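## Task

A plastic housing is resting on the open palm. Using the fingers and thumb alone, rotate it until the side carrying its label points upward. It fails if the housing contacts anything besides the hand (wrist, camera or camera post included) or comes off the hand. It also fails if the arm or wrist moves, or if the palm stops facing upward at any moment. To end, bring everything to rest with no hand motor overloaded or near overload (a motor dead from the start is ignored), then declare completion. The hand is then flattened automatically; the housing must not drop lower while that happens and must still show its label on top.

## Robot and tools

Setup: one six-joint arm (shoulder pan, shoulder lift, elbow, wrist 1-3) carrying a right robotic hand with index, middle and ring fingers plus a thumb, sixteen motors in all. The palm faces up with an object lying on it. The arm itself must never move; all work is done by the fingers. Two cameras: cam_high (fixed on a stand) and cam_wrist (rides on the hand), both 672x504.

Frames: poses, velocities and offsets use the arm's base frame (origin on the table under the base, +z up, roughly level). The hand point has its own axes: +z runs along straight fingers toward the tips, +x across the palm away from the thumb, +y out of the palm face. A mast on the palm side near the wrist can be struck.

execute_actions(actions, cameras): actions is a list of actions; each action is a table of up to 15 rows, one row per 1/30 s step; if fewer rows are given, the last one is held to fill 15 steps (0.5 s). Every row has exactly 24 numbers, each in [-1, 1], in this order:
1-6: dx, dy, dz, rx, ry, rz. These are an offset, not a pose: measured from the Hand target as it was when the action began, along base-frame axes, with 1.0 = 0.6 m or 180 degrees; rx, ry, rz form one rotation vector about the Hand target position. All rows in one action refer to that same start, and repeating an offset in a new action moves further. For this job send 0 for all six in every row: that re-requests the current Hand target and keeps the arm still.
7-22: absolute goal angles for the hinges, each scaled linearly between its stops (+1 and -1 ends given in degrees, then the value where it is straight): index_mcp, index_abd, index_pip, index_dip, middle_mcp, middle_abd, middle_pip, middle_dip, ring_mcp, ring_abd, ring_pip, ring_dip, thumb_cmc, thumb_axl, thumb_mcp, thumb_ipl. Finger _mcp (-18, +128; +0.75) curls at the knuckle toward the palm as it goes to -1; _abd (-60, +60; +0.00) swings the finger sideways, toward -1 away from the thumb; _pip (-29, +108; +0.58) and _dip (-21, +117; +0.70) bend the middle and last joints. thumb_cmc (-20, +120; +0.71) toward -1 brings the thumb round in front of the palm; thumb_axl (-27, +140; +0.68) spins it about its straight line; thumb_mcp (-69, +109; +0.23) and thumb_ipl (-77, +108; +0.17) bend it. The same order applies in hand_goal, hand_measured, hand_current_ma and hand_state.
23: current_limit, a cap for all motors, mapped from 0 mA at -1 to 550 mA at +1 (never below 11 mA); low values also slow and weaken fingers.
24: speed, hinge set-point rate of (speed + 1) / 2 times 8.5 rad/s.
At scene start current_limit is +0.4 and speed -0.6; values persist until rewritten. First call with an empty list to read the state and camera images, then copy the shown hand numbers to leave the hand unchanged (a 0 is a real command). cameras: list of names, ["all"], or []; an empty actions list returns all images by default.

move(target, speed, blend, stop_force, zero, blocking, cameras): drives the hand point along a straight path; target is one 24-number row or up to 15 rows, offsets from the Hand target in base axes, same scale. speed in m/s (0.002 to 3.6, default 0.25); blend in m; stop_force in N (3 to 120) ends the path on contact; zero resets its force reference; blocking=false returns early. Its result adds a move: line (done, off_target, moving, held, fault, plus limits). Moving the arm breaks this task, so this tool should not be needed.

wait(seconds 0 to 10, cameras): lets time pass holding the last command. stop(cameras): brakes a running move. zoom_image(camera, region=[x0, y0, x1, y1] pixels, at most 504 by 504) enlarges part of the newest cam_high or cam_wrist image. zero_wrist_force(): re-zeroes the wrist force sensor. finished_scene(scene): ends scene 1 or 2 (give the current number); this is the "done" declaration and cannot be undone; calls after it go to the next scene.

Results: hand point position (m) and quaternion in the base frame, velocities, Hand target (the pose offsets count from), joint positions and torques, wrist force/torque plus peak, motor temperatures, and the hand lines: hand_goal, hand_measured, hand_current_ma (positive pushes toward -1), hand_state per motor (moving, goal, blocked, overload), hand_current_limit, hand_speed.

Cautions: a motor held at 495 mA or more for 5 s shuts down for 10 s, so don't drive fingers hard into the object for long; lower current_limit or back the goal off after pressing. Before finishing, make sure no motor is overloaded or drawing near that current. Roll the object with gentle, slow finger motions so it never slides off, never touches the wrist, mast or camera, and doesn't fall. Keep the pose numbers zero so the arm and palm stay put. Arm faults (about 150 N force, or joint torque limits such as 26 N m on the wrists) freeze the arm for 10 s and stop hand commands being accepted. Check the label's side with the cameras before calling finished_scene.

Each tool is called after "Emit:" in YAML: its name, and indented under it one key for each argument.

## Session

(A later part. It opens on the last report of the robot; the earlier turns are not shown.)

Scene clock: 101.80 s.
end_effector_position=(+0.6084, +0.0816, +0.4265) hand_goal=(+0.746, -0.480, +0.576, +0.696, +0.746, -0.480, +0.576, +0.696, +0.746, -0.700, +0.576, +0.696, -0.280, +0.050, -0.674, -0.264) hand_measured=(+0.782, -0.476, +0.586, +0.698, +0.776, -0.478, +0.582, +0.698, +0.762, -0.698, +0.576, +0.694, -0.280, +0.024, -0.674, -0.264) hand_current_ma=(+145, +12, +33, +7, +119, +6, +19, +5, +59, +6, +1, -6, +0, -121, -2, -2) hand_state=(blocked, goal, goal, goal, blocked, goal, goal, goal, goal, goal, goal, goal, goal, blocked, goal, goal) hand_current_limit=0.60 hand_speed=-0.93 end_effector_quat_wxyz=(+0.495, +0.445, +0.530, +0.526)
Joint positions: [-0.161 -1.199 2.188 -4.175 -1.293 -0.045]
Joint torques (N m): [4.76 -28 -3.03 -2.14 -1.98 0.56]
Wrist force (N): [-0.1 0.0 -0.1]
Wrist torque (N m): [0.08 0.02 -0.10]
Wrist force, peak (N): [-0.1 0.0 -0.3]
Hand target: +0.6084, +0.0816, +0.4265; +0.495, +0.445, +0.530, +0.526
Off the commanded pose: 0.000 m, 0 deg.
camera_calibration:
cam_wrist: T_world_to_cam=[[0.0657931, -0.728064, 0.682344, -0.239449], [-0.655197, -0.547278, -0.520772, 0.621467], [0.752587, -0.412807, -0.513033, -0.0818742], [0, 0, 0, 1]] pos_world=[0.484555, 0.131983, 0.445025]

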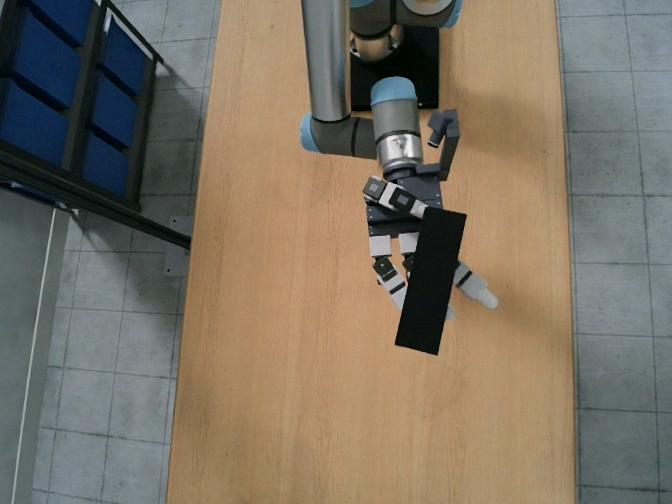

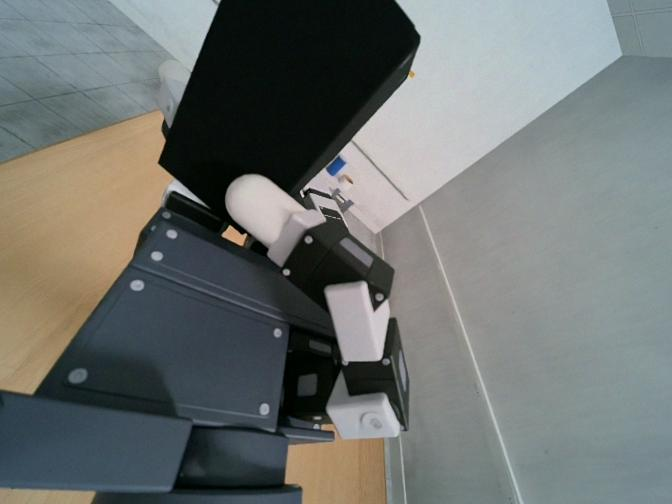

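Emit:
execute_actions:
  actions:
    - [[0,0,0,0,0,0,0.745,-0.48,0.576,0.696,0.745,-0.48,0.576,0.696,0.745,-0.70,0.576,0.696,-0.25,0.0,-0.2,-0.1,0.6,-0.82]]
    - [[0,0,0,0,0,0,0.745,-0.48,0.576,0.696,0.745,-0.48,0.576,0.696,0.745,-0.70,0.576,0.696,-0.10,0.15,0.05,0.06,0.6,-0.8]]
    - [[0,0,0,0,0,0,0.745,-0.48,0.576,0.696,0.745,-0.48,0.576,0.696,0.745,-0.70,0.576,0.696,-0.10,0.317,-0.3,-0.05,0.6,-0.8]]
    - [[0,0,0,0,0,0,0.745,-0.48,0.576,0.696,0.745,-0.48,0.576,0.696,0.745,-0.70,0.576,0.696,-0.25,0.317,-0.449,-0.157,0.6,-0.85]]
  cameras: ["all"]

Emit:
zoom_image:
  camera: "cam_high"
  region: [340, 160, 510, 360]

Scene clock: 105.80 s.
end_effector_position=(+0.6084, +0.0816, +0.4265) hand_goal=(+0.746, -0.480, +0.576, +0.696, +0.746, -0.480, +0.576, +0.696, +0.746, -0.700, +0.576, +0.696, -0.250, +0.318, -0.448, -0.156) hand_measured=(+0.780, -0.476, +0.586, +0.698, +0.776, -0.478, +0.584, +0.698, +0.762, -0.698, +0.576, +0.694, -0.248, +0.318, -0.450, -0.154) hand_current_ma=(+142, +11, +35, +7, +119, +6, +25, +5, +59, +5, +1, -6, +8, -2, -5, +4) hand_state=(blocked, goal, goal, goal, blocked, goal, goal, goal, goal, goal, goal, goal, goal, goal, goal, goal) hand_current_limit=0.60 hand_speed=-0.85 end_effector_quat_wxyz=(+0.495, +0.445, +0.530, +0.526)
Joint positions: [-0.161 -1.199 2.188 -4.175 -1.293 -0.045]
Joint torques (N m): [4.89 -28.2 -2.5 -2.07 -1.95 0.77]
Wrist force (N): [-0.1 0.1 -0.4]
Wrist torque (N m): [0.14 0.03 -0.08]
Wrist force, peak (N): [-0.1 0.2 -0.5]
Hand target: +0.6084, +0.0816, +0.4265; +0.495, +0.445, +0.530, +0.526
Off the commanded pose: 0.000 m, 0 deg.
camera_calibration:
cam_wrist: T_world_to_cam=[[0.0657931, -0.728064, 0.682344, -0.239449], [-0.655197, -0.547278, -0.520772, 0.621467], [0.752587, -0.412807, -0.513033, -0.0818742], [0, 0, 0, 1]] pos_world=[0.484555, 0.131983, 0.445025]

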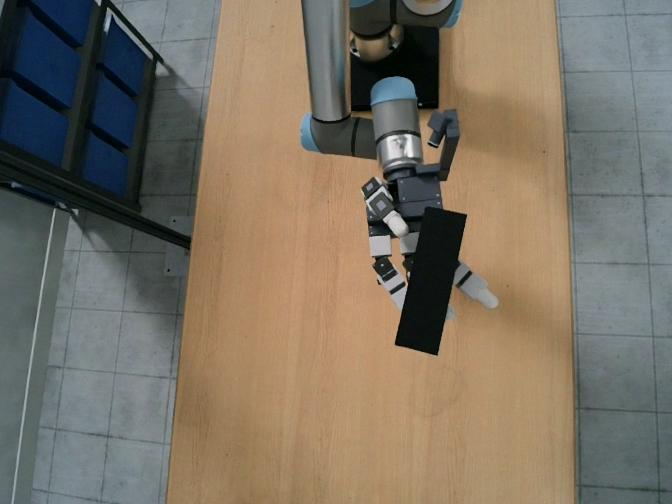

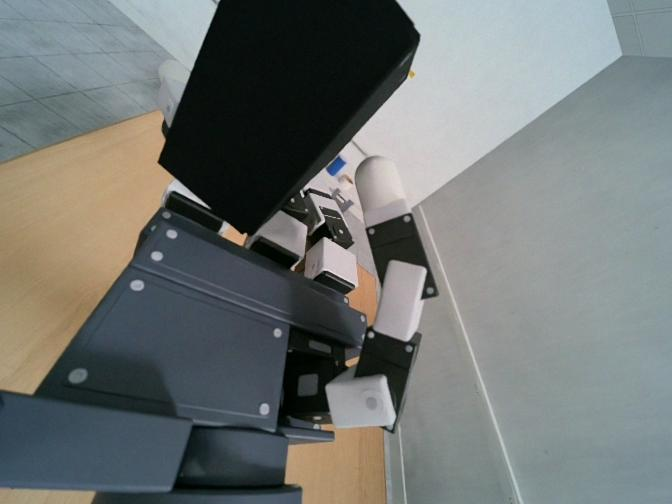

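Scaled by 2.520 from the camera's 672x504 image, which has a finer 960x720 frame.

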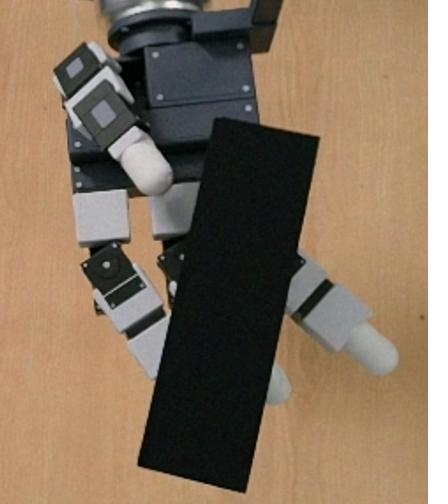

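Emit:
execute_actions:
  actions:
    - [[0,0,0,0,0,0,0.745,-0.48,0.576,0.696,0.745,-0.50,0.576,0.696,0.745,-0.72,0.576,0.696,-0.42,0.317,-0.449,-0.157,0.6,-0.9]]
    - [[0,0,0,0,0,0,0.745,-0.54,0.576,0.696,0.745,-0.56,0.576,0.696,0.745,-0.74,0.576,0.696,-0.52,0.317,-0.449,-0.157,0.6,-0.93]]
    - [[0,0,0,0,0,0,0.745,-0.60,0.576,0.696,0.745,-0.62,0.576,0.696,0.745,-0.76,0.576,0.696,-0.62,0.317,-0.449,-0.157,0.6,-0.93]]
  cameras: ["all"]

Emit:
zoom_image:
  camera: "cam_high"
  region: [340, 160, 510, 360]

Scene clock: 107.70 s.
end_effector_position=(+0.6084, +0.0816, +0.4265) hand_goal=(+0.746, -0.600, +0.576, +0.696, +0.746, -0.620, +0.576, +0.696, +0.746, -0.760, +0.576, +0.696, -0.620, +0.318, -0.448, -0.156) hand_measured=(+0.780, -0.598, +0.586, +0.698, +0.776, -0.618, +0.584, +0.698, +0.764, -0.758, +0.576, +0.694, -0.614, +0.318, -0.450, -0.154) hand_current_ma=(+142, +4, +35, +7, +119, +7, +25, +5, +67, +3, +1, -6, +19, +0, -6, +4) hand_state=(blocked, goal, goal, goal, blocked, goal, goal, goal, goal, goal, goal, goal, goal, goal, goal, goal) hand_current_limit=0.60 hand_speed=-0.93 end_effector_quat_wxyz=(+0.495, +0.445, +0.530, +0.526)
Joint positions: [-0.161 -1.199 2.188 -4.175 -1.293 -0.045]
Joint torques (N m): [4.75 -28.04 -2.38 -2.1 -2.06 0.87]
Wrist force (N): [-0.1 -0.1 -0.4]
Wrist torque (N m): [0.10 0.03 -0.13]
Wrist force, peak (N): [0.0 0.2 -0.4]
Hand target: +0.6084, +0.0816, +0.4265; +0.495, +0.445, +0.530, +0.526
Off the commanded pose: 0.000 m, 0 deg.
camera_calibration:
cam_wrist: T_world_to_cam=[[0.0657931, -0.728064, 0.682344, -0.239449], [-0.655197, -0.547278, -0.520772, 0.621467], [0.752587, -0.412807, -0.513033, -0.0818742], [0, 0, 0, 1]] pos_world=[0.484555, 0.131983, 0.445025]

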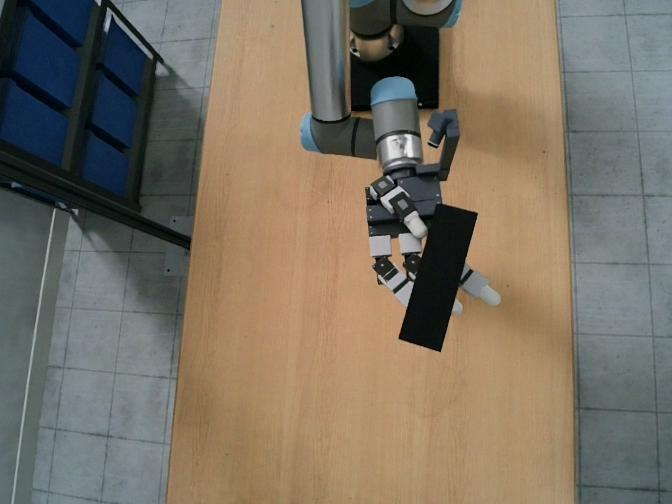

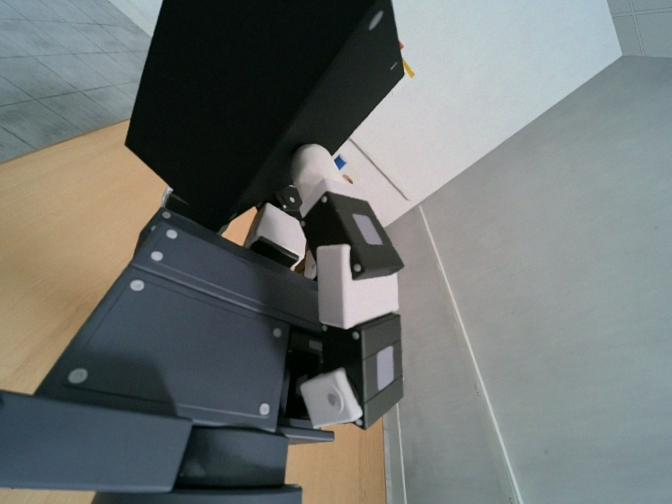

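Scaled by 2.520 from the camera's 672x504 image, which has a finer 960x720 frame.

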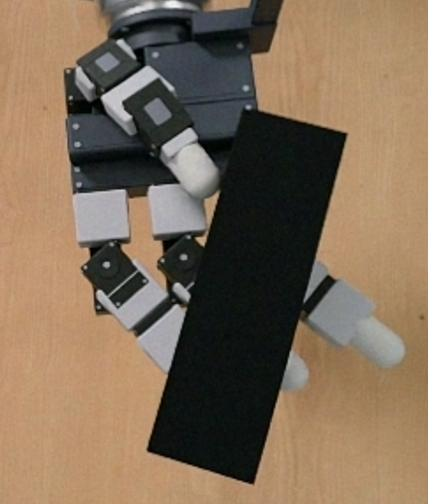

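Emit:
execute_actions:
  actions:
    - [[0,0,0,0,0,0,0.745,-0.62,0.576,0.696,0.745,-0.66,0.576,0.696,0.745,-0.78,0.576,0.696,-0.70,0.317,-0.449,-0.157,0.6,-0.93]]
    - [[0,0,0,0,0,0,0.745,-0.64,0.576,0.696,0.745,-0.68,0.576,0.696,0.745,-0.80,0.576,0.696,-0.80,0.317,-0.449,-0.157,0.6,-0.93]]
    - [[0,0,0,0,0,0,0.745,-0.64,0.576,0.696,0.745,-0.68,0.576,0.696,0.745,-0.80,0.576,0.696,-0.87,0.317,-0.449,-0.157,0.6,-0.93]]
  cameras: ["all"]

Emit:
zoom_image:
  camera: "cam_high"
  region: [340, 160, 510, 360]

Scene clock: 109.53 s.
end_effector_position=(+0.6084, +0.0816, +0.4265) hand_goal=(+0.746, -0.640, +0.576, +0.696, +0.746, -0.680, +0.576, +0.696, +0.746, -0.800, +0.576, +0.696, -0.870, +0.318, -0.448, -0.156) hand_measured=(+0.780, -0.632, +0.586, +0.698, +0.776, -0.638, +0.584, +0.698, +0.764, -0.798, +0.576, +0.694, -0.868, +0.318, -0.450, -0.154) hand_current_ma=(+141, +22, +35, +7, +119, +140, +25, +5, +71, +4, +1, -6, +8, +1, -6, +4) hand_state=(blocked, goal, goal, goal, blocked, blocked, goal, goal, goal, goal, goal, goal, goal, goal, goal, goal) hand_current_limit=0.60 hand_speed=-0.93 end_effector_quat_wxyz=(+0.495, +0.445, +0.530, +0.526)
Joint positions: [-0.161 -1.199 2.188 -4.175 -1.293 -0.045]
Joint torques (N m): [4.1 -28.01 -2.94 -2.17 -1.98 0.9]
Wrist force (N): [0.0 -0.1 -0.2]
Wrist torque (N m): [0.08 0.01 -0.14]
Wrist force, peak (N): [0.0 0.2 -0.4]
Hand target: +0.6084, +0.0816, +0.4265; +0.495, +0.445, +0.530, +0.526
Off the commanded pose: 0.000 m, 0 deg.
camera_calibration:
cam_wrist: T_world_to_cam=[[0.0657931, -0.728064, 0.682344, -0.239449], [-0.655197, -0.547278, -0.520772, 0.621467], [0.752587, -0.412807, -0.513033, -0.0818742], [0, 0, 0, 1]] pos_world=[0.484555, 0.131983, 0.445025]

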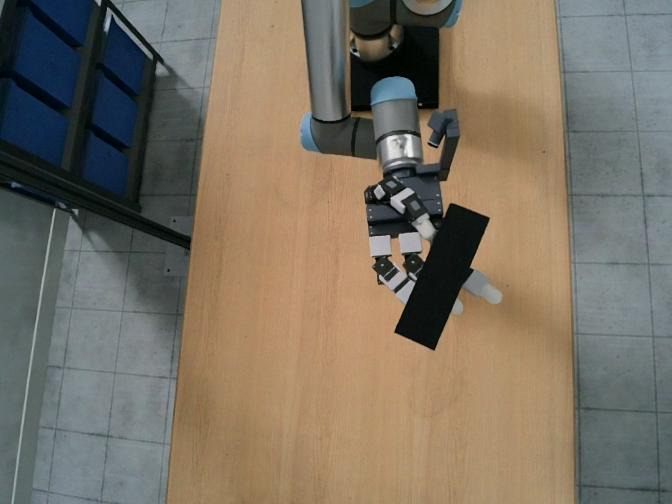

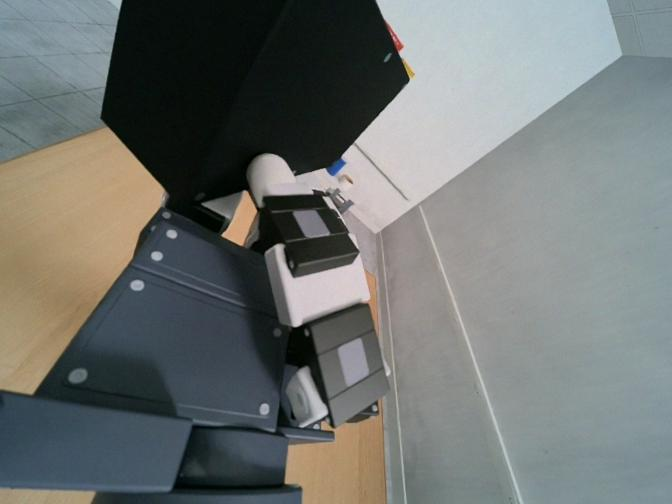

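Scaled by 2.520 from the camera's 672x504 image, which has a finer 960x720 frame.

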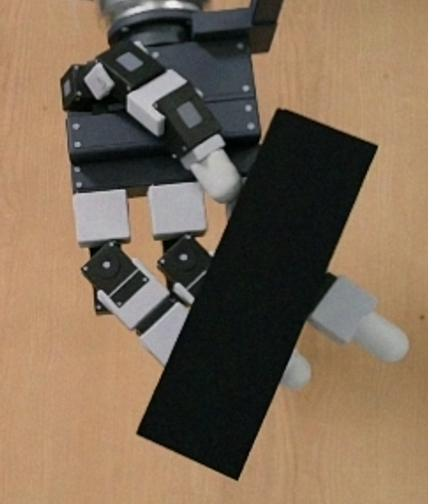

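Emit:
execute_actions:
  actions:
    - [[0,0,0,0,0,0,0.80,-0.62,0.576,0.696,0.745,-0.64,0.576,0.696,0.745,-0.80,0.576,0.696,-0.86,0.317,-0.449,-0.157,0.6,-0.93]]
    - [[0,0,0,0,0,0,0.85,-0.62,0.576,0.696,0.745,-0.64,0.576,0.696,0.745,-0.80,0.576,0.696,-0.86,0.317,-0.449,-0.157,0.6,-0.9]]
    - [[0,0,0,0,0,0,0.85,-0.33,0.576,0.696,0.745,-0.64,0.576,0.696,0.745,-0.80,0.576,0.696,-0.86,0.317,-0.449,-0.157,0.6,-0.86]]
    - [[0,0,0,0,0,0,0.745,-0.33,0.576,0.696,0.745,-0.64,0.576,0.696,0.745,-0.80,0.576,0.696,-0.86,0.317,-0.449,-0.157,0.6,-0.9]]
    - [[0,0,0,0,0,0,0.745,-0.33,0.576,0.696,0.745,-0.64,0.576,0.696,0.745,-0.80,0.576,0.696,-0.86,0.317,-0.449,-0.157,0.6,-0.93]]
  cameras: ["all"]

Emit:
zoom_image:
  camera: "cam_high"
  region: [340, 160, 510, 360]

Scene clock: 113.23 s.
end_effector_position=(+0.6084, +0.0816, +0.4265) hand_goal=(+0.746, -0.330, +0.576, +0.696, +0.746, -0.640, +0.576, +0.696, +0.746, -0.800, +0.576, +0.696, -0.860, +0.318, -0.448, -0.156) hand_measured=(+0.784, -0.332, +0.582, +0.698, +0.776, -0.632, +0.584, +0.698, +0.764, -0.798, +0.576, +0.694, -0.866, +0.318, -0.450, -0.154) hand_current_ma=(+156, -6, +16, +7, +119, +20, +26, +5, +71, +4, +1, -6, -18, +1, -7, +4) hand_state=(blocked, goal, goal, goal, blocked, goal, goal, goal, goal, goal, goal, goal, goal, goal, goal, goal) hand_current_limit=0.60 hand_speed=-0.93 end_effector_quat_wxyz=(+0.495, +0.445, +0.530, +0.526)
Joint positions: [-0.161 -1.199 2.188 -4.175 -1.293 -0.045]
Joint torques (N m): [4.25 -28.64 -2.69 -2.1 -2.01 1.07]
Wrist force (N): [0.0 -0.1 -0.2]
Wrist torque (N m): [0.09 0.02 -0.13]
Wrist force, peak (N): [-0.2 0.0 -0.5]
Hand target: +0.6084, +0.0816, +0.4265; +0.495, +0.445, +0.530, +0.526
Off the commanded pose: 0.000 m, 0 deg.
camera_calibration:
cam_wrist: T_world_to_cam=[[0.0657931, -0.728064, 0.682344, -0.239449], [-0.655197, -0.547278, -0.520772, 0.621467], [0.752587, -0.412807, -0.513033, -0.0818742], [0, 0, 0, 1]] pos_world=[0.484555, 0.131983, 0.445025]

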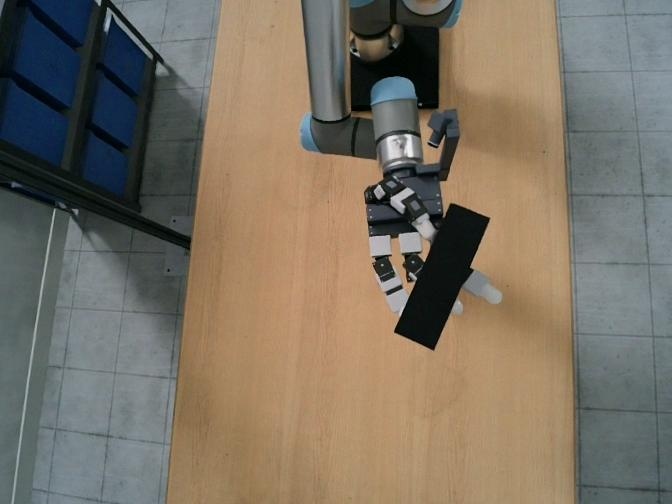

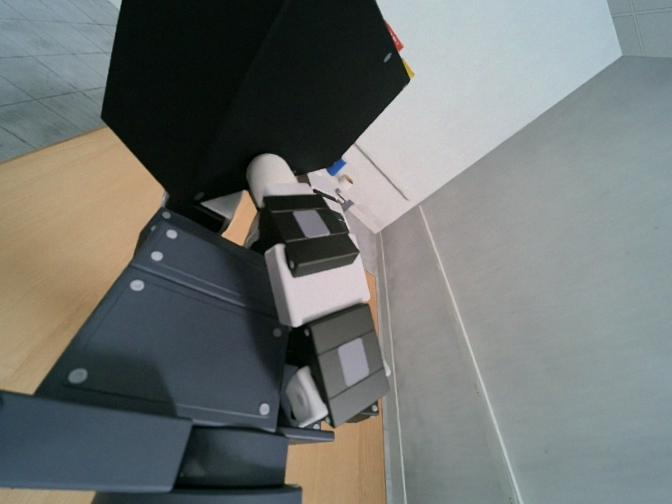

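Scaled by 2.520 from the camera's 672x504 image, which has a finer 960x720 frame.

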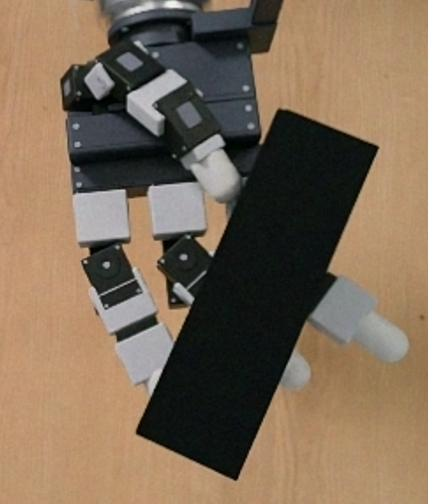

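Emit:
execute_actions:
  actions:
    - [[0,0,0,0,0,0,0.745,-0.33,0.576,0.696,0.80,-0.63,0.576,0.696,0.745,-0.80,0.576,0.696,-0.86,0.317,-0.449,-0.157,0.6,-0.93]]
    - [[0,0,0,0,0,0,0.745,-0.33,0.576,0.696,0.86,-0.60,0.576,0.696,0.745,-0.80,0.576,0.696,-0.86,0.317,-0.449,-0.157,0.6,-0.9]]
    - [[0,0,0,0,0,0,0.745,-0.33,0.576,0.696,0.86,-0.17,0.576,0.696,0.745,-0.80,0.576,0.696,-0.86,0.317,-0.449,-0.157,0.6,-0.84]]
    - [[0,0,0,0,0,0,0.745,-0.33,0.576,0.696,0.78,-0.17,0.576,0.696,0.745,-0.80,0.576,0.696,-0.86,0.317,-0.449,-0.157,0.6,-0.9]]
    - [[0,0,0,0,0,0,0.745,-0.33,0.576,0.696,0.74,-0.17,0.576,0.696,0.745,-0.80,0.576,0.696,-0.86,0.317,-0.449,-0.157,0.6,-0.93]]
  cameras: ["all"]

Emit:
zoom_image:
  camera: "cam_high"
  region: [340, 160, 510, 360]

Scene clock: 116.10 s.
end_effector_position=(+0.6084, +0.0816, +0.4265) hand_goal=(+0.746, -0.330, +0.576, +0.696, +0.740, -0.170, +0.576, +0.696, +0.746, -0.800, +0.576, +0.696, -0.860, +0.318, -0.448, -0.156) hand_measured=(+0.780, -0.332, +0.582, +0.698, +0.778, -0.172, +0.582, +0.698, +0.768, -0.798, +0.578, +0.694, -0.866, +0.318, -0.450, -0.154) hand_current_ma=(+140, -4, +16, +7, +159, -7, +18, +5, +85, +4, +3, -6, -18, +1, -7, +4) hand_state=(blocked, goal, goal, goal, blocked, goal, goal, goal, blocked, goal, goal, goal, goal, goal, goal, goal) hand_current_limit=0.60 hand_speed=-0.93 end_effector_quat_wxyz=(+0.495, +0.445, +0.530, +0.526)
Joint positions: [-0.161 -1.199 2.188 -4.175 -1.293 -0.045]
Joint torques (N m): [5.12 -29.02 -3.2 -2.19 -2.01 1.29]
Wrist force (N): [0.0 0.0 -0.2]
Wrist torque (N m): [0.10 0.01 -0.12]
Wrist force, peak (N): [0.1 -0.1 -0.4]
Hand target: +0.6084, +0.0816, +0.4265; +0.495, +0.445, +0.530, +0.526
Off the commanded pose: 0.000 m, 0 deg.
camera_calibration:
cam_wrist: T_world_to_cam=[[0.0657931, -0.728064, 0.682344, -0.239449], [-0.655197, -0.547278, -0.520772, 0.621467], [0.752587, -0.412807, -0.513033, -0.0818742], [0, 0, 0, 1]] pos_world=[0.484555, 0.131983, 0.445025]

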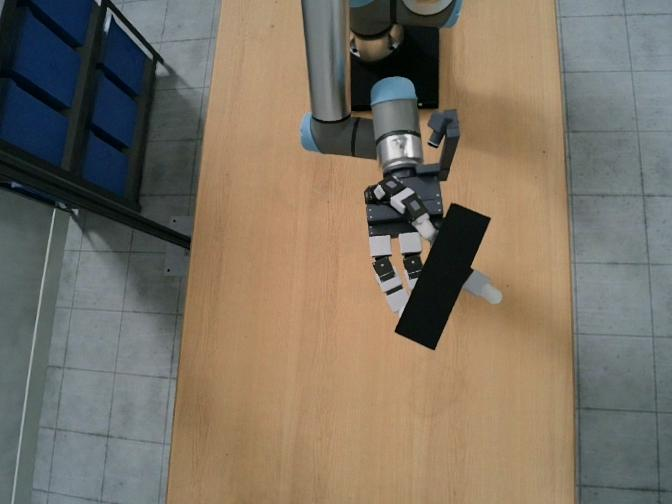

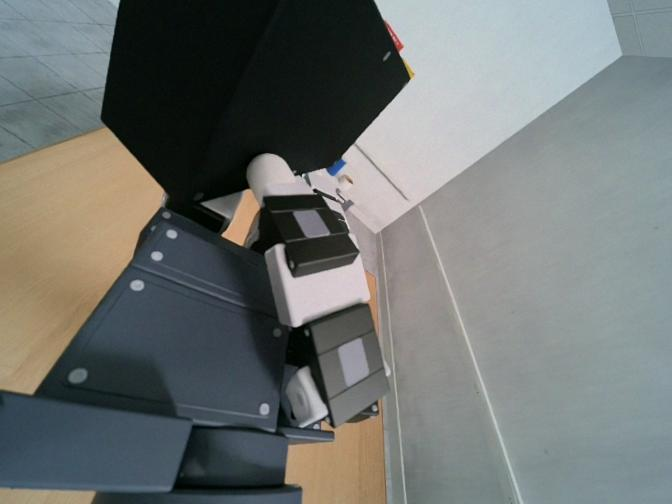

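Scaled by 2.520 from the camera's 672x504 image, which has a finer 960x720 frame.

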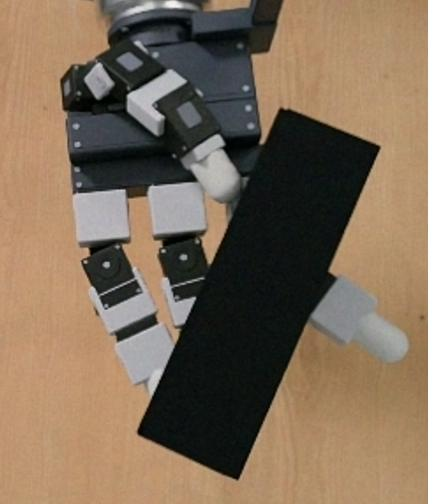

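Emit:
execute_actions:
  actions:
    - [[0,0,0,0,0,0,0.745,-0.33,0.576,0.696,0.74,-0.17,0.576,0.696,0.80,-0.80,0.576,0.696,-0.86,0.317,-0.449,-0.157,0.6,-0.93]]
    - [[0,0,0,0,0,0,0.745,-0.33,0.576,0.696,0.74,-0.17,0.576,0.696,0.85,-0.70,0.576,0.696,-0.86,0.317,-0.449,-0.157,0.6,-0.88]]
    - [[0,0,0,0,0,0,0.745,-0.33,0.576,0.696,0.74,-0.17,0.576,0.696,0.85,-0.25,0.576,0.696,-0.86,0.317,-0.449,-0.157,0.6,-0.82]]
    - [[0,0,0,0,0,0,0.745,-0.33,0.576,0.696,0.74,-0.17,0.576,0.696,0.79,-0.17,0.576,0.696,-0.86,0.317,-0.449,-0.157,0.6,-0.9]]
    - [[0,0,0,0,0,0,0.745,-0.33,0.576,0.696,0.74,-0.17,0.576,0.696,0.74,-0.17,0.576,0.696,-0.86,0.317,-0.449,-0.157,0.6,-0.93]]
  cameras: ["all"]

Emit:
zoom_image:
  camera: "cam_high"
  region: [340, 160, 510, 360]

Scene clock: 118.97 s.
end_effector_position=(+0.6084, +0.0816, +0.4265) hand_goal=(+0.746, -0.330, +0.576, +0.696, +0.740, -0.170, +0.576, +0.696, +0.740, -0.170, +0.576, +0.696, -0.860, +0.318, -0.448, -0.156) hand_measured=(+0.772, -0.332, +0.582, +0.698, +0.774, -0.172, +0.588, +0.702, +0.782, -0.172, +0.580, +0.694, -0.866, +0.318, -0.450, -0.154) hand_current_ma=(+101, -4, +17, +7, +140, -3, +43, +15, +179, -7, +12, -6, -18, +1, -7, +4) hand_state=(blocked, goal, goal, goal, blocked, goal, goal, goal, blocked, goal, goal, goal, goal, goal, goal, goal) hand_current_limit=0.60 hand_speed=-0.93 end_effector_quat_wxyz=(+0.495, +0.445, +0.530, +0.526)
Joint positions: [-0.161 -1.199 2.188 -4.175 -1.293 -0.045]
Joint torques (N m): [4.21 -28.95 -3.25 -2.27 -2.08 1.32]
Wrist force (N): [0.0 0.1 -0.4]
Wrist torque (N m): [0.14 0.01 -0.13]
Wrist force, peak (N): [-0.2 0.1 -0.5]
Hand target: +0.6084, +0.0816, +0.4265; +0.495, +0.445, +0.530, +0.526
Off the commanded pose: 0.000 m, 0 deg.
camera_calibration:
cam_wrist: T_world_to_cam=[[0.0657931, -0.728064, 0.682344, -0.239449], [-0.655197, -0.547278, -0.520772, 0.621467], [0.752587, -0.412807, -0.513033, -0.0818742], [0, 0, 0, 1]] pos_world=[0.484555, 0.131983, 0.445025]

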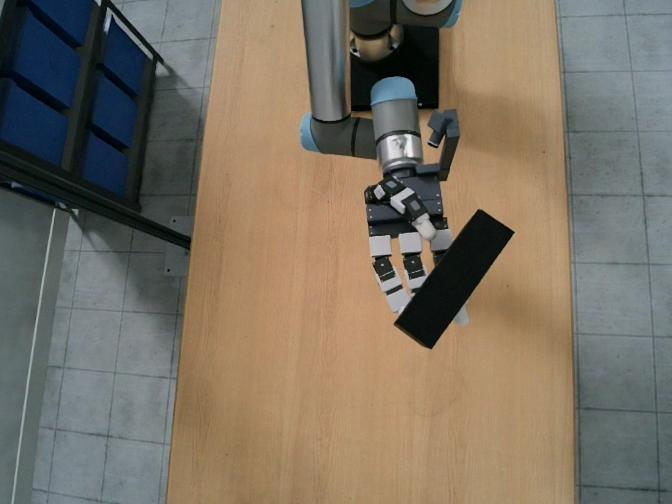

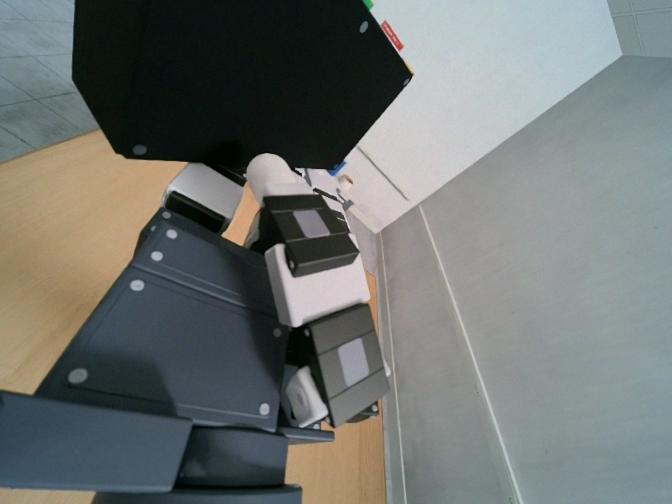

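Scaled by 2.520 from the camera's 672x504 image, which has a finer 960x720 frame.

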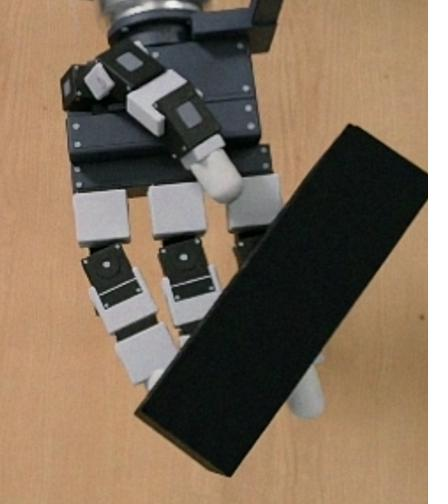

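Emit:
execute_actions:
  actions:
    - [[0,0,0,0,0,0,0.745,-0.33,0.576,0.696,0.74,-0.17,0.576,0.696,0.74,-0.17,0.576,0.696,-0.714,0.40,-0.449,0.0,0.6,-0.88]]
    - [[0,0,0,0,0,0,0.745,-0.33,0.576,0.696,0.74,-0.17,0.576,0.696,0.74,-0.17,0.576,0.696,-0.714,0.58,-0.449,0.168,0.6,-0.88]]
  cameras: ["all"]

Emit:
zoom_image:
  camera: "cam_high"
  region: [360, 160, 530, 360]

Scene clock: 122.10 s.
end_effector_position=(+0.6084, +0.0816, +0.4265) hand_goal=(+0.746, -0.330, +0.576, +0.696, +0.740, -0.170, +0.576, +0.696, +0.740, -0.170, +0.576, +0.696, -0.714, +0.580, -0.448, +0.168) hand_measured=(+0.772, -0.332, +0.582, +0.698, +0.774, -0.172, +0.588, +0.702, +0.782, -0.172, +0.580, +0.694, -0.720, +0.576, -0.450, +0.164) hand_current_ma=(+101, -4, +17, +7, +140, -3, +43, +15, +179, -7, +12, -6, -19, -18, -7, -19) hand_state=(blocked, goal, goal, goal, blocked, goal, goal, goal, blocked, goal, goal, goal, goal, goal, goal, goal) hand_current_limit=0.60 hand_speed=-0.88 end_effector_quat_wxyz=(+0.495, +0.445, +0.530, +0.526)
Joint positions: [-0.161 -1.199 2.188 -4.175 -1.293 -0.045]
Joint torques (N m): [3.9 -29.53 -2.67 -2.36 -2.01 1.39]
Wrist force (N): [-0.1 -0.1 -0.3]
Wrist torque (N m): [0.11 0.02 -0.12]
Wrist force, peak (N): [-0.2 -0.1 -0.5]
Hand target: +0.6084, +0.0816, +0.4265; +0.495, +0.445, +0.530, +0.526
Off the commanded pose: 0.000 m, 0 deg.
camera_calibration:
cam_wrist: T_world_to_cam=[[0.0657931, -0.728064, 0.682344, -0.239449], [-0.655197, -0.547278, -0.520772, 0.621467], [0.752587, -0.412807, -0.513033, -0.0818742], [0, 0, 0, 1]] pos_world=[0.484555, 0.131983, 0.445025]

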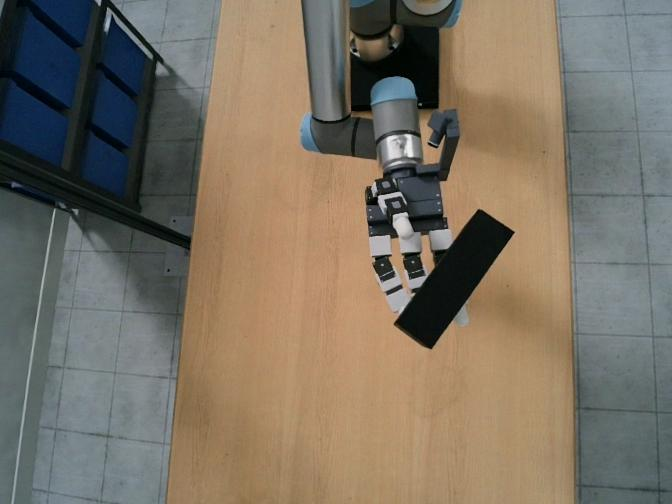

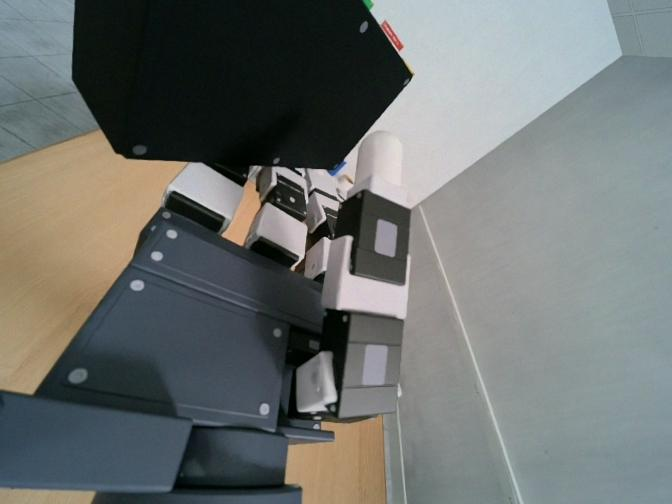

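Scaled by 2.520 from the camera's 672x504 image, which has a finer 960x720 frame.

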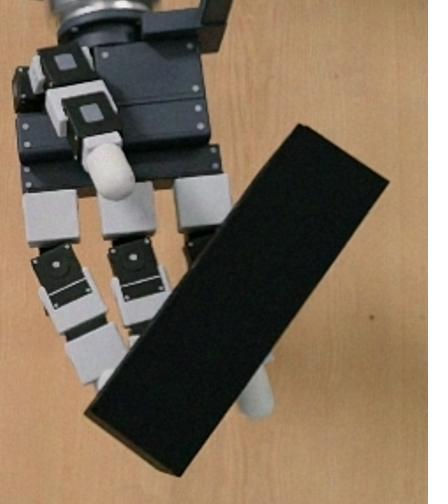

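Emit:
execute_actions:
  actions:
    - [[0,0,0,0,0,0,0.745,-0.33,0.576,0.696,0.74,-0.17,0.576,0.696,0.74,-0.17,0.45,0.696,-0.714,0.58,-0.449,0.168,0.65,-0.93]]
    - [[0,0,0,0,0,0,0.745,-0.33,0.576,0.696,0.74,-0.17,0.576,0.696,0.74,-0.17,0.36,0.696,-0.714,0.58,-0.449,0.168,0.65,-0.94]]
  cameras: ["all"]

Emit:
zoom_image:
  camera: "cam_high"
  region: [360, 160, 530, 360]

Scene clock: 123.50 s.
end_effector_position=(+0.6084, +0.0816, +0.4265) hand_goal=(+0.746, -0.330, +0.576, +0.696, +0.740, -0.170, +0.576, +0.696, +0.740, -0.170, +0.360, +0.696, -0.714, +0.580, -0.448, +0.168) hand_measured=(+0.772, -0.332, +0.582, +0.698, +0.768, -0.172, +0.584, +0.700, +0.782, -0.172, +0.380, +0.698, -0.720, +0.576, -0.450, +0.164) hand_current_ma=(+101, -4, +17, +7, +113, -3, +28, +10, +179, -6, +75, +3, -19, -18, -7, -19) hand_state=(blocked, goal, goal, goal, blocked, goal, goal, goal, blocked, goal, blocked, goal, goal, goal, goal, goal) hand_current_limit=0.65 hand_speed=-0.94 end_effector_quat_wxyz=(+0.495, +0.445, +0.530, +0.526)
Joint positions: [-0.161 -1.199 2.188 -4.175 -1.293 -0.045]
Joint torques (N m): [3.81 -29.19 -3.28 -2.41 -2.09 1.46]
Wrist force (N): [0.0 0.0 -0.3]
Wrist torque (N m): [0.10 0.01 -0.10]
Wrist force, peak (N): [0.0 -0.2 -0.5]
Hand target: +0.6084, +0.0816, +0.4265; +0.495, +0.445, +0.530, +0.526
Off the commanded pose: 0.000 m, 0 deg.
camera_calibration:
cam_wrist: T_world_to_cam=[[0.0657931, -0.728064, 0.682344, -0.239449], [-0.655197, -0.547278, -0.520772, 0.621467], [0.752587, -0.412807, -0.513033, -0.0818742], [0, 0, 0, 1]] pos_world=[0.484555, 0.131983, 0.445025]

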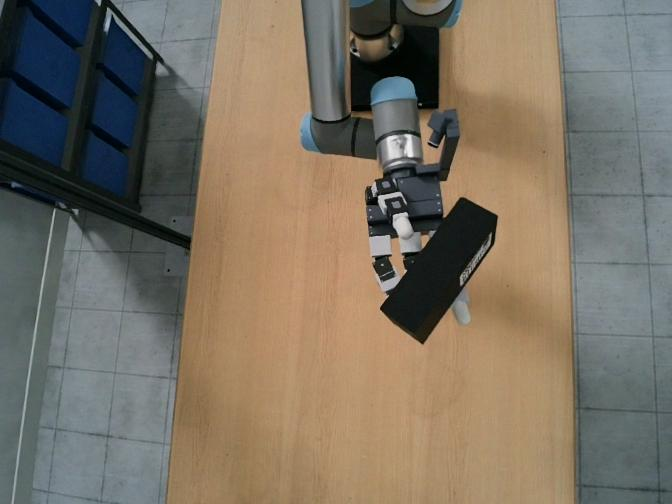

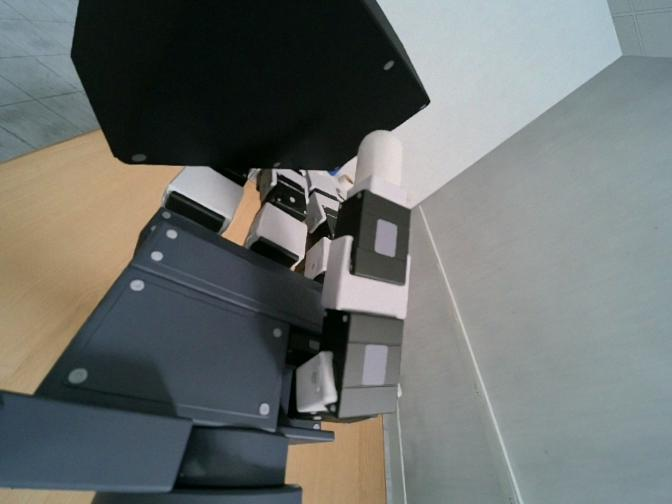

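Scaled by 2.520 from the camera's 672x504 image, which has a finer 960x720 frame.

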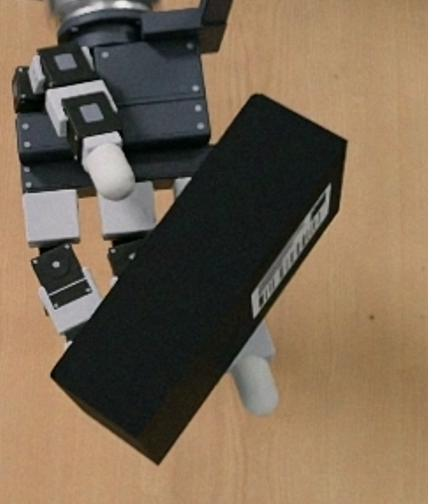

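Emit:
execute_actions:
  actions:
    - [[0,0,0,0,0,0,0.745,-0.33,0.576,0.696,0.74,-0.17,0.576,0.696,0.74,-0.17,0.27,0.696,-0.714,0.58,-0.449,0.168,0.65,-0.94]]
    - [[0,0,0,0,0,0,0.745,-0.33,0.576,0.696,0.74,-0.17,0.576,0.696,0.74,-0.17,0.20,0.696,-0.714,0.58,-0.449,0.168,0.65,-0.95]]
  cameras: ["all"]

Emit:
zoom_image:
  camera: "cam_high"
  region: [360, 160, 530, 360]

Scene clock: 124.83 s.
end_effector_position=(+0.6084, +0.0816, +0.4265) hand_goal=(+0.746, -0.330, +0.576, +0.696, +0.740, -0.170, +0.576, +0.696, +0.740, -0.170, +0.200, +0.696, -0.714, +0.580, -0.448, +0.168) hand_measured=(+0.772, -0.332, +0.582, +0.698, +0.768, -0.172, +0.584, +0.700, +0.772, -0.172, +0.208, +0.698, -0.720, +0.576, -0.450, +0.164) hand_current_ma=(+101, -4, +18, +7, +111, -3, +26, +10, +129, -6, +26, +3, -19, -18, -7, -19) hand_state=(blocked, goal, goal, goal, blocked, goal, goal, goal, blocked, goal, goal, goal, goal, goal, goal, goal) hand_current_limit=0.65 hand_speed=-0.95 end_effector_quat_wxyz=(+0.495, +0.445, +0.530, +0.526)
Joint positions: [-0.161 -1.199 2.188 -4.175 -1.293 -0.045]
Joint torques (N m): [4.2 -29.48 -3 -2.33 -1.99 1.5]
Wrist force (N): [0.2 -0.1 -0.3]
Wrist torque (N m): [0.08 -0.01 -0.07]
Wrist force, peak (N): [0.0 -0.1 -0.4]
Hand target: +0.6084, +0.0816, +0.4265; +0.495, +0.445, +0.530, +0.526
Off the commanded pose: 0.000 m, 0 deg.
camera_calibration:
cam_wrist: T_world_to_cam=[[0.0657931, -0.728064, 0.682344, -0.239449], [-0.655197, -0.547278, -0.520772, 0.621467], [0.752587, -0.412807, -0.513033, -0.0818742], [0, 0, 0, 1]] pos_world=[0.484555, 0.131983, 0.445025]

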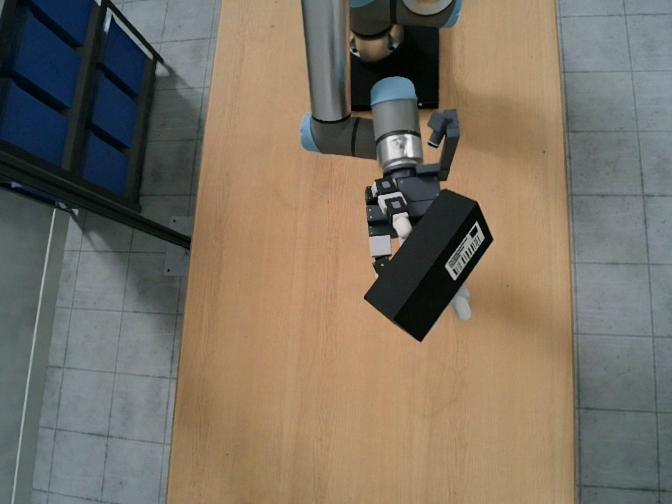

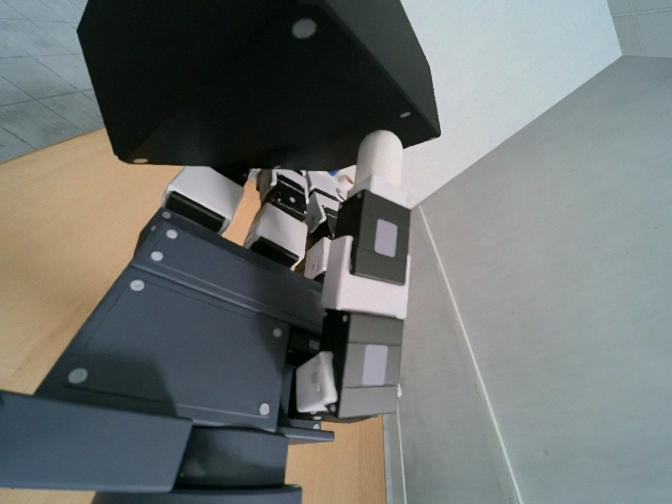

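Scaled by 2.520 from the camera's 672x504 image, which has a finer 960x720 frame.

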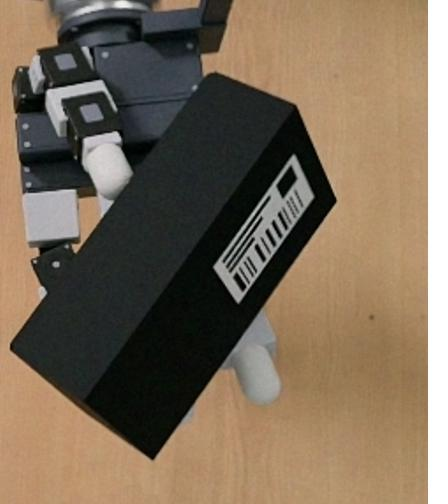

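Emit:
execute_actions:
  actions:
    - [[0,0,0,0,0,0,0.745,-0.33,0.576,0.696,0.74,-0.17,0.576,0.696,0.74,-0.17,0.14,0.696,-0.714,0.58,-0.449,0.168,0.65,-0.95]]
    - [[0,0,0,0,0,0,0.745,-0.33,0.576,0.696,0.74,-0.17,0.576,0.696,0.74,-0.17,0.10,0.696,-0.714,0.58,-0.449,0.168,0.65,-0.95]]
  cameras: ["all"]

Emit:
zoom_image:
  camera: "cam_high"
  region: [350, 160, 520, 360]

Scene clock: 126.17 s.
end_effector_position=(+0.6084, +0.0816, +0.4265) hand_goal=(+0.746, -0.330, +0.576, +0.696, +0.740, -0.170, +0.576, +0.696, +0.740, -0.170, +0.100, +0.696, -0.714, +0.580, -0.448, +0.168) hand_measured=(+0.772, -0.332, +0.582, +0.698, +0.766, -0.172, +0.584, +0.700, +0.770, -0.172, +0.134, +0.698, -0.718, +0.576, -0.450, +0.164) hand_current_ma=(+101, -4, +20, +7, +105, -3, +26, +10, +120, -6, +131, +5, -10, -12, -9, -16) hand_state=(blocked, goal, goal, goal, blocked, goal, goal, goal, blocked, goal, blocked, goal, goal, goal, goal, goal) hand_current_limit=0.65 hand_speed=-0.95 end_effector_quat_wxyz=(+0.495, +0.445, +0.530, +0.526)
Joint positions: [-0.161 -1.199 2.188 -4.175 -1.293 -0.045]
Joint torques (N m): [3.72 -29.36 -3.7 -2.38 -2.02 1.55]
Wrist force (N): [-0.2 -0.1 -0.5]
Wrist torque (N m): [0.08 0.03 -0.09]
Wrist force, peak (N): [-0.2 -0.1 -0.5]
Hand target: +0.6084, +0.0816, +0.4265; +0.495, +0.445, +0.530, +0.526
Off the commanded pose: 0.000 m, 0 deg.
camera_calibration:
cam_wrist: T_world_to_cam=[[0.0657931, -0.728064, 0.682344, -0.239449], [-0.655197, -0.547278, -0.520772, 0.621467], [0.752587, -0.412807, -0.513033, -0.0818742], [0, 0, 0, 1]] pos_world=[0.484555, 0.131983, 0.445025]

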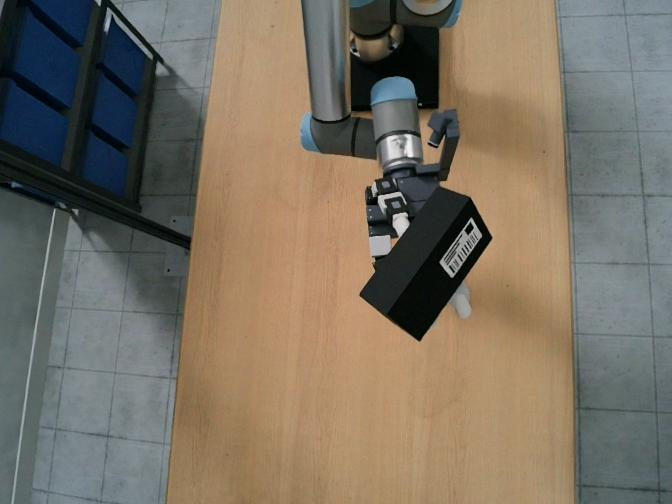

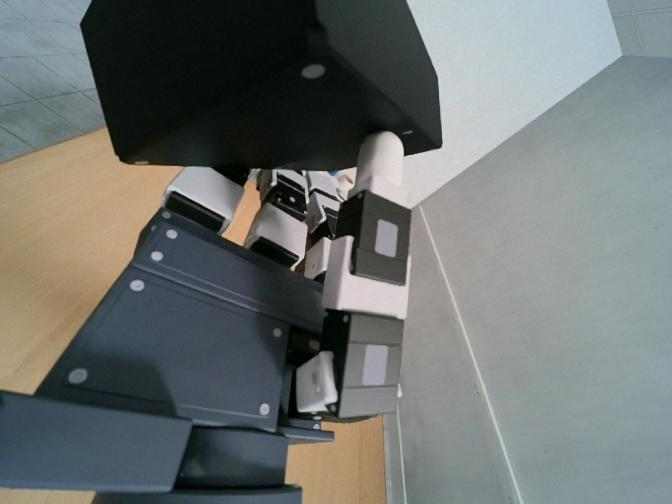

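Scaled by 2.520 from the camera's 672x504 image, which has a finer 960x720 frame.

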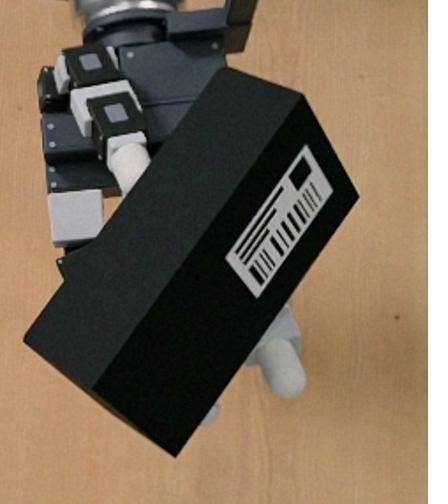

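Emit:
execute_actions:
  actions:
    - [[0,0,0,0,0,0,0.745,-0.33,0.576,0.696,0.74,-0.17,0.576,0.696,0.74,-0.17,0.06,0.696,-0.70,0.60,-0.51,0.168,0.65,-0.95]]
    - [[0,0,0,0,0,0,0.745,-0.33,0.576,0.696,0.74,-0.17,0.576,0.696,0.74,-0.17,0.04,0.696,-0.69,0.62,-0.57,0.168,0.65,-0.95]]
  cameras: ["all"]

Emit:
zoom_image:
  camera: "cam_high"
  region: [350, 160, 520, 360]

Scene clock: 127.53 s.
end_effector_position=(+0.6084, +0.0816, +0.4265) hand_goal=(+0.746, -0.330, +0.576, +0.696, +0.740, -0.170, +0.576, +0.696, +0.740, -0.170, +0.040, +0.696, -0.690, +0.620, -0.570, +0.168) hand_measured=(+0.772, -0.332, +0.582, +0.698, +0.766, -0.172, +0.584, +0.700, +0.772, -0.176, +0.052, +0.700, -0.688, +0.622, -0.572, +0.168) hand_current_ma=(+101, -4, +20, +7, +103, -3, +26, +10, +129, -15, +42, +12, +4, +7, -4, -1) hand_state=(blocked, goal, goal, goal, blocked, goal, goal, goal, blocked, goal, goal, goal, goal, goal, goal, goal) hand_current_limit=0.65 hand_speed=-0.95 end_effector_quat_wxyz=(+0.495, +0.445, +0.530, +0.526)
Joint positions: [-0.161 -1.199 2.188 -4.175 -1.293 -0.045]
Joint torques (N m): [4.16 -29.44 -3.03 -2.31 -2.04 1.55]
Wrist force (N): [0.0 0.1 -0.3]
Wrist torque (N m): [0.09 0.00 -0.05]
Wrist force, peak (N): [0.2 0.1 -0.5]
Hand target: +0.6084, +0.0816, +0.4265; +0.495, +0.445, +0.530, +0.526
Off the commanded pose: 0.000 m, 0 deg.
camera_calibration:
cam_wrist: T_world_to_cam=[[0.0657931, -0.728064, 0.682344, -0.239449], [-0.655197, -0.547278, -0.520772, 0.621467], [0.752587, -0.412807, -0.513033, -0.0818742], [0, 0, 0, 1]] pos_world=[0.484555, 0.131983, 0.445025]

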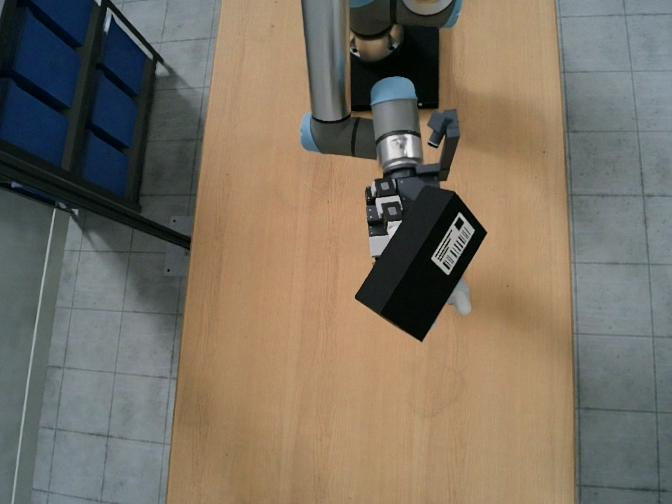

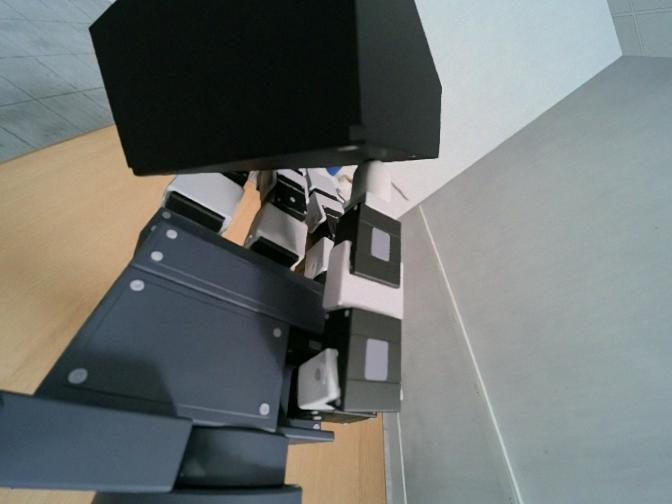

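Scaled by 2.520 from the camera's 672x504 image, which has a finer 960x720 frame.

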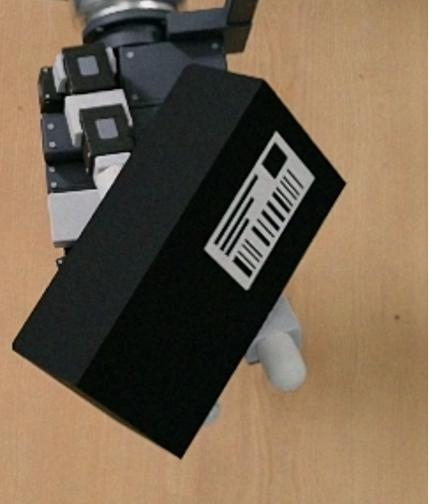

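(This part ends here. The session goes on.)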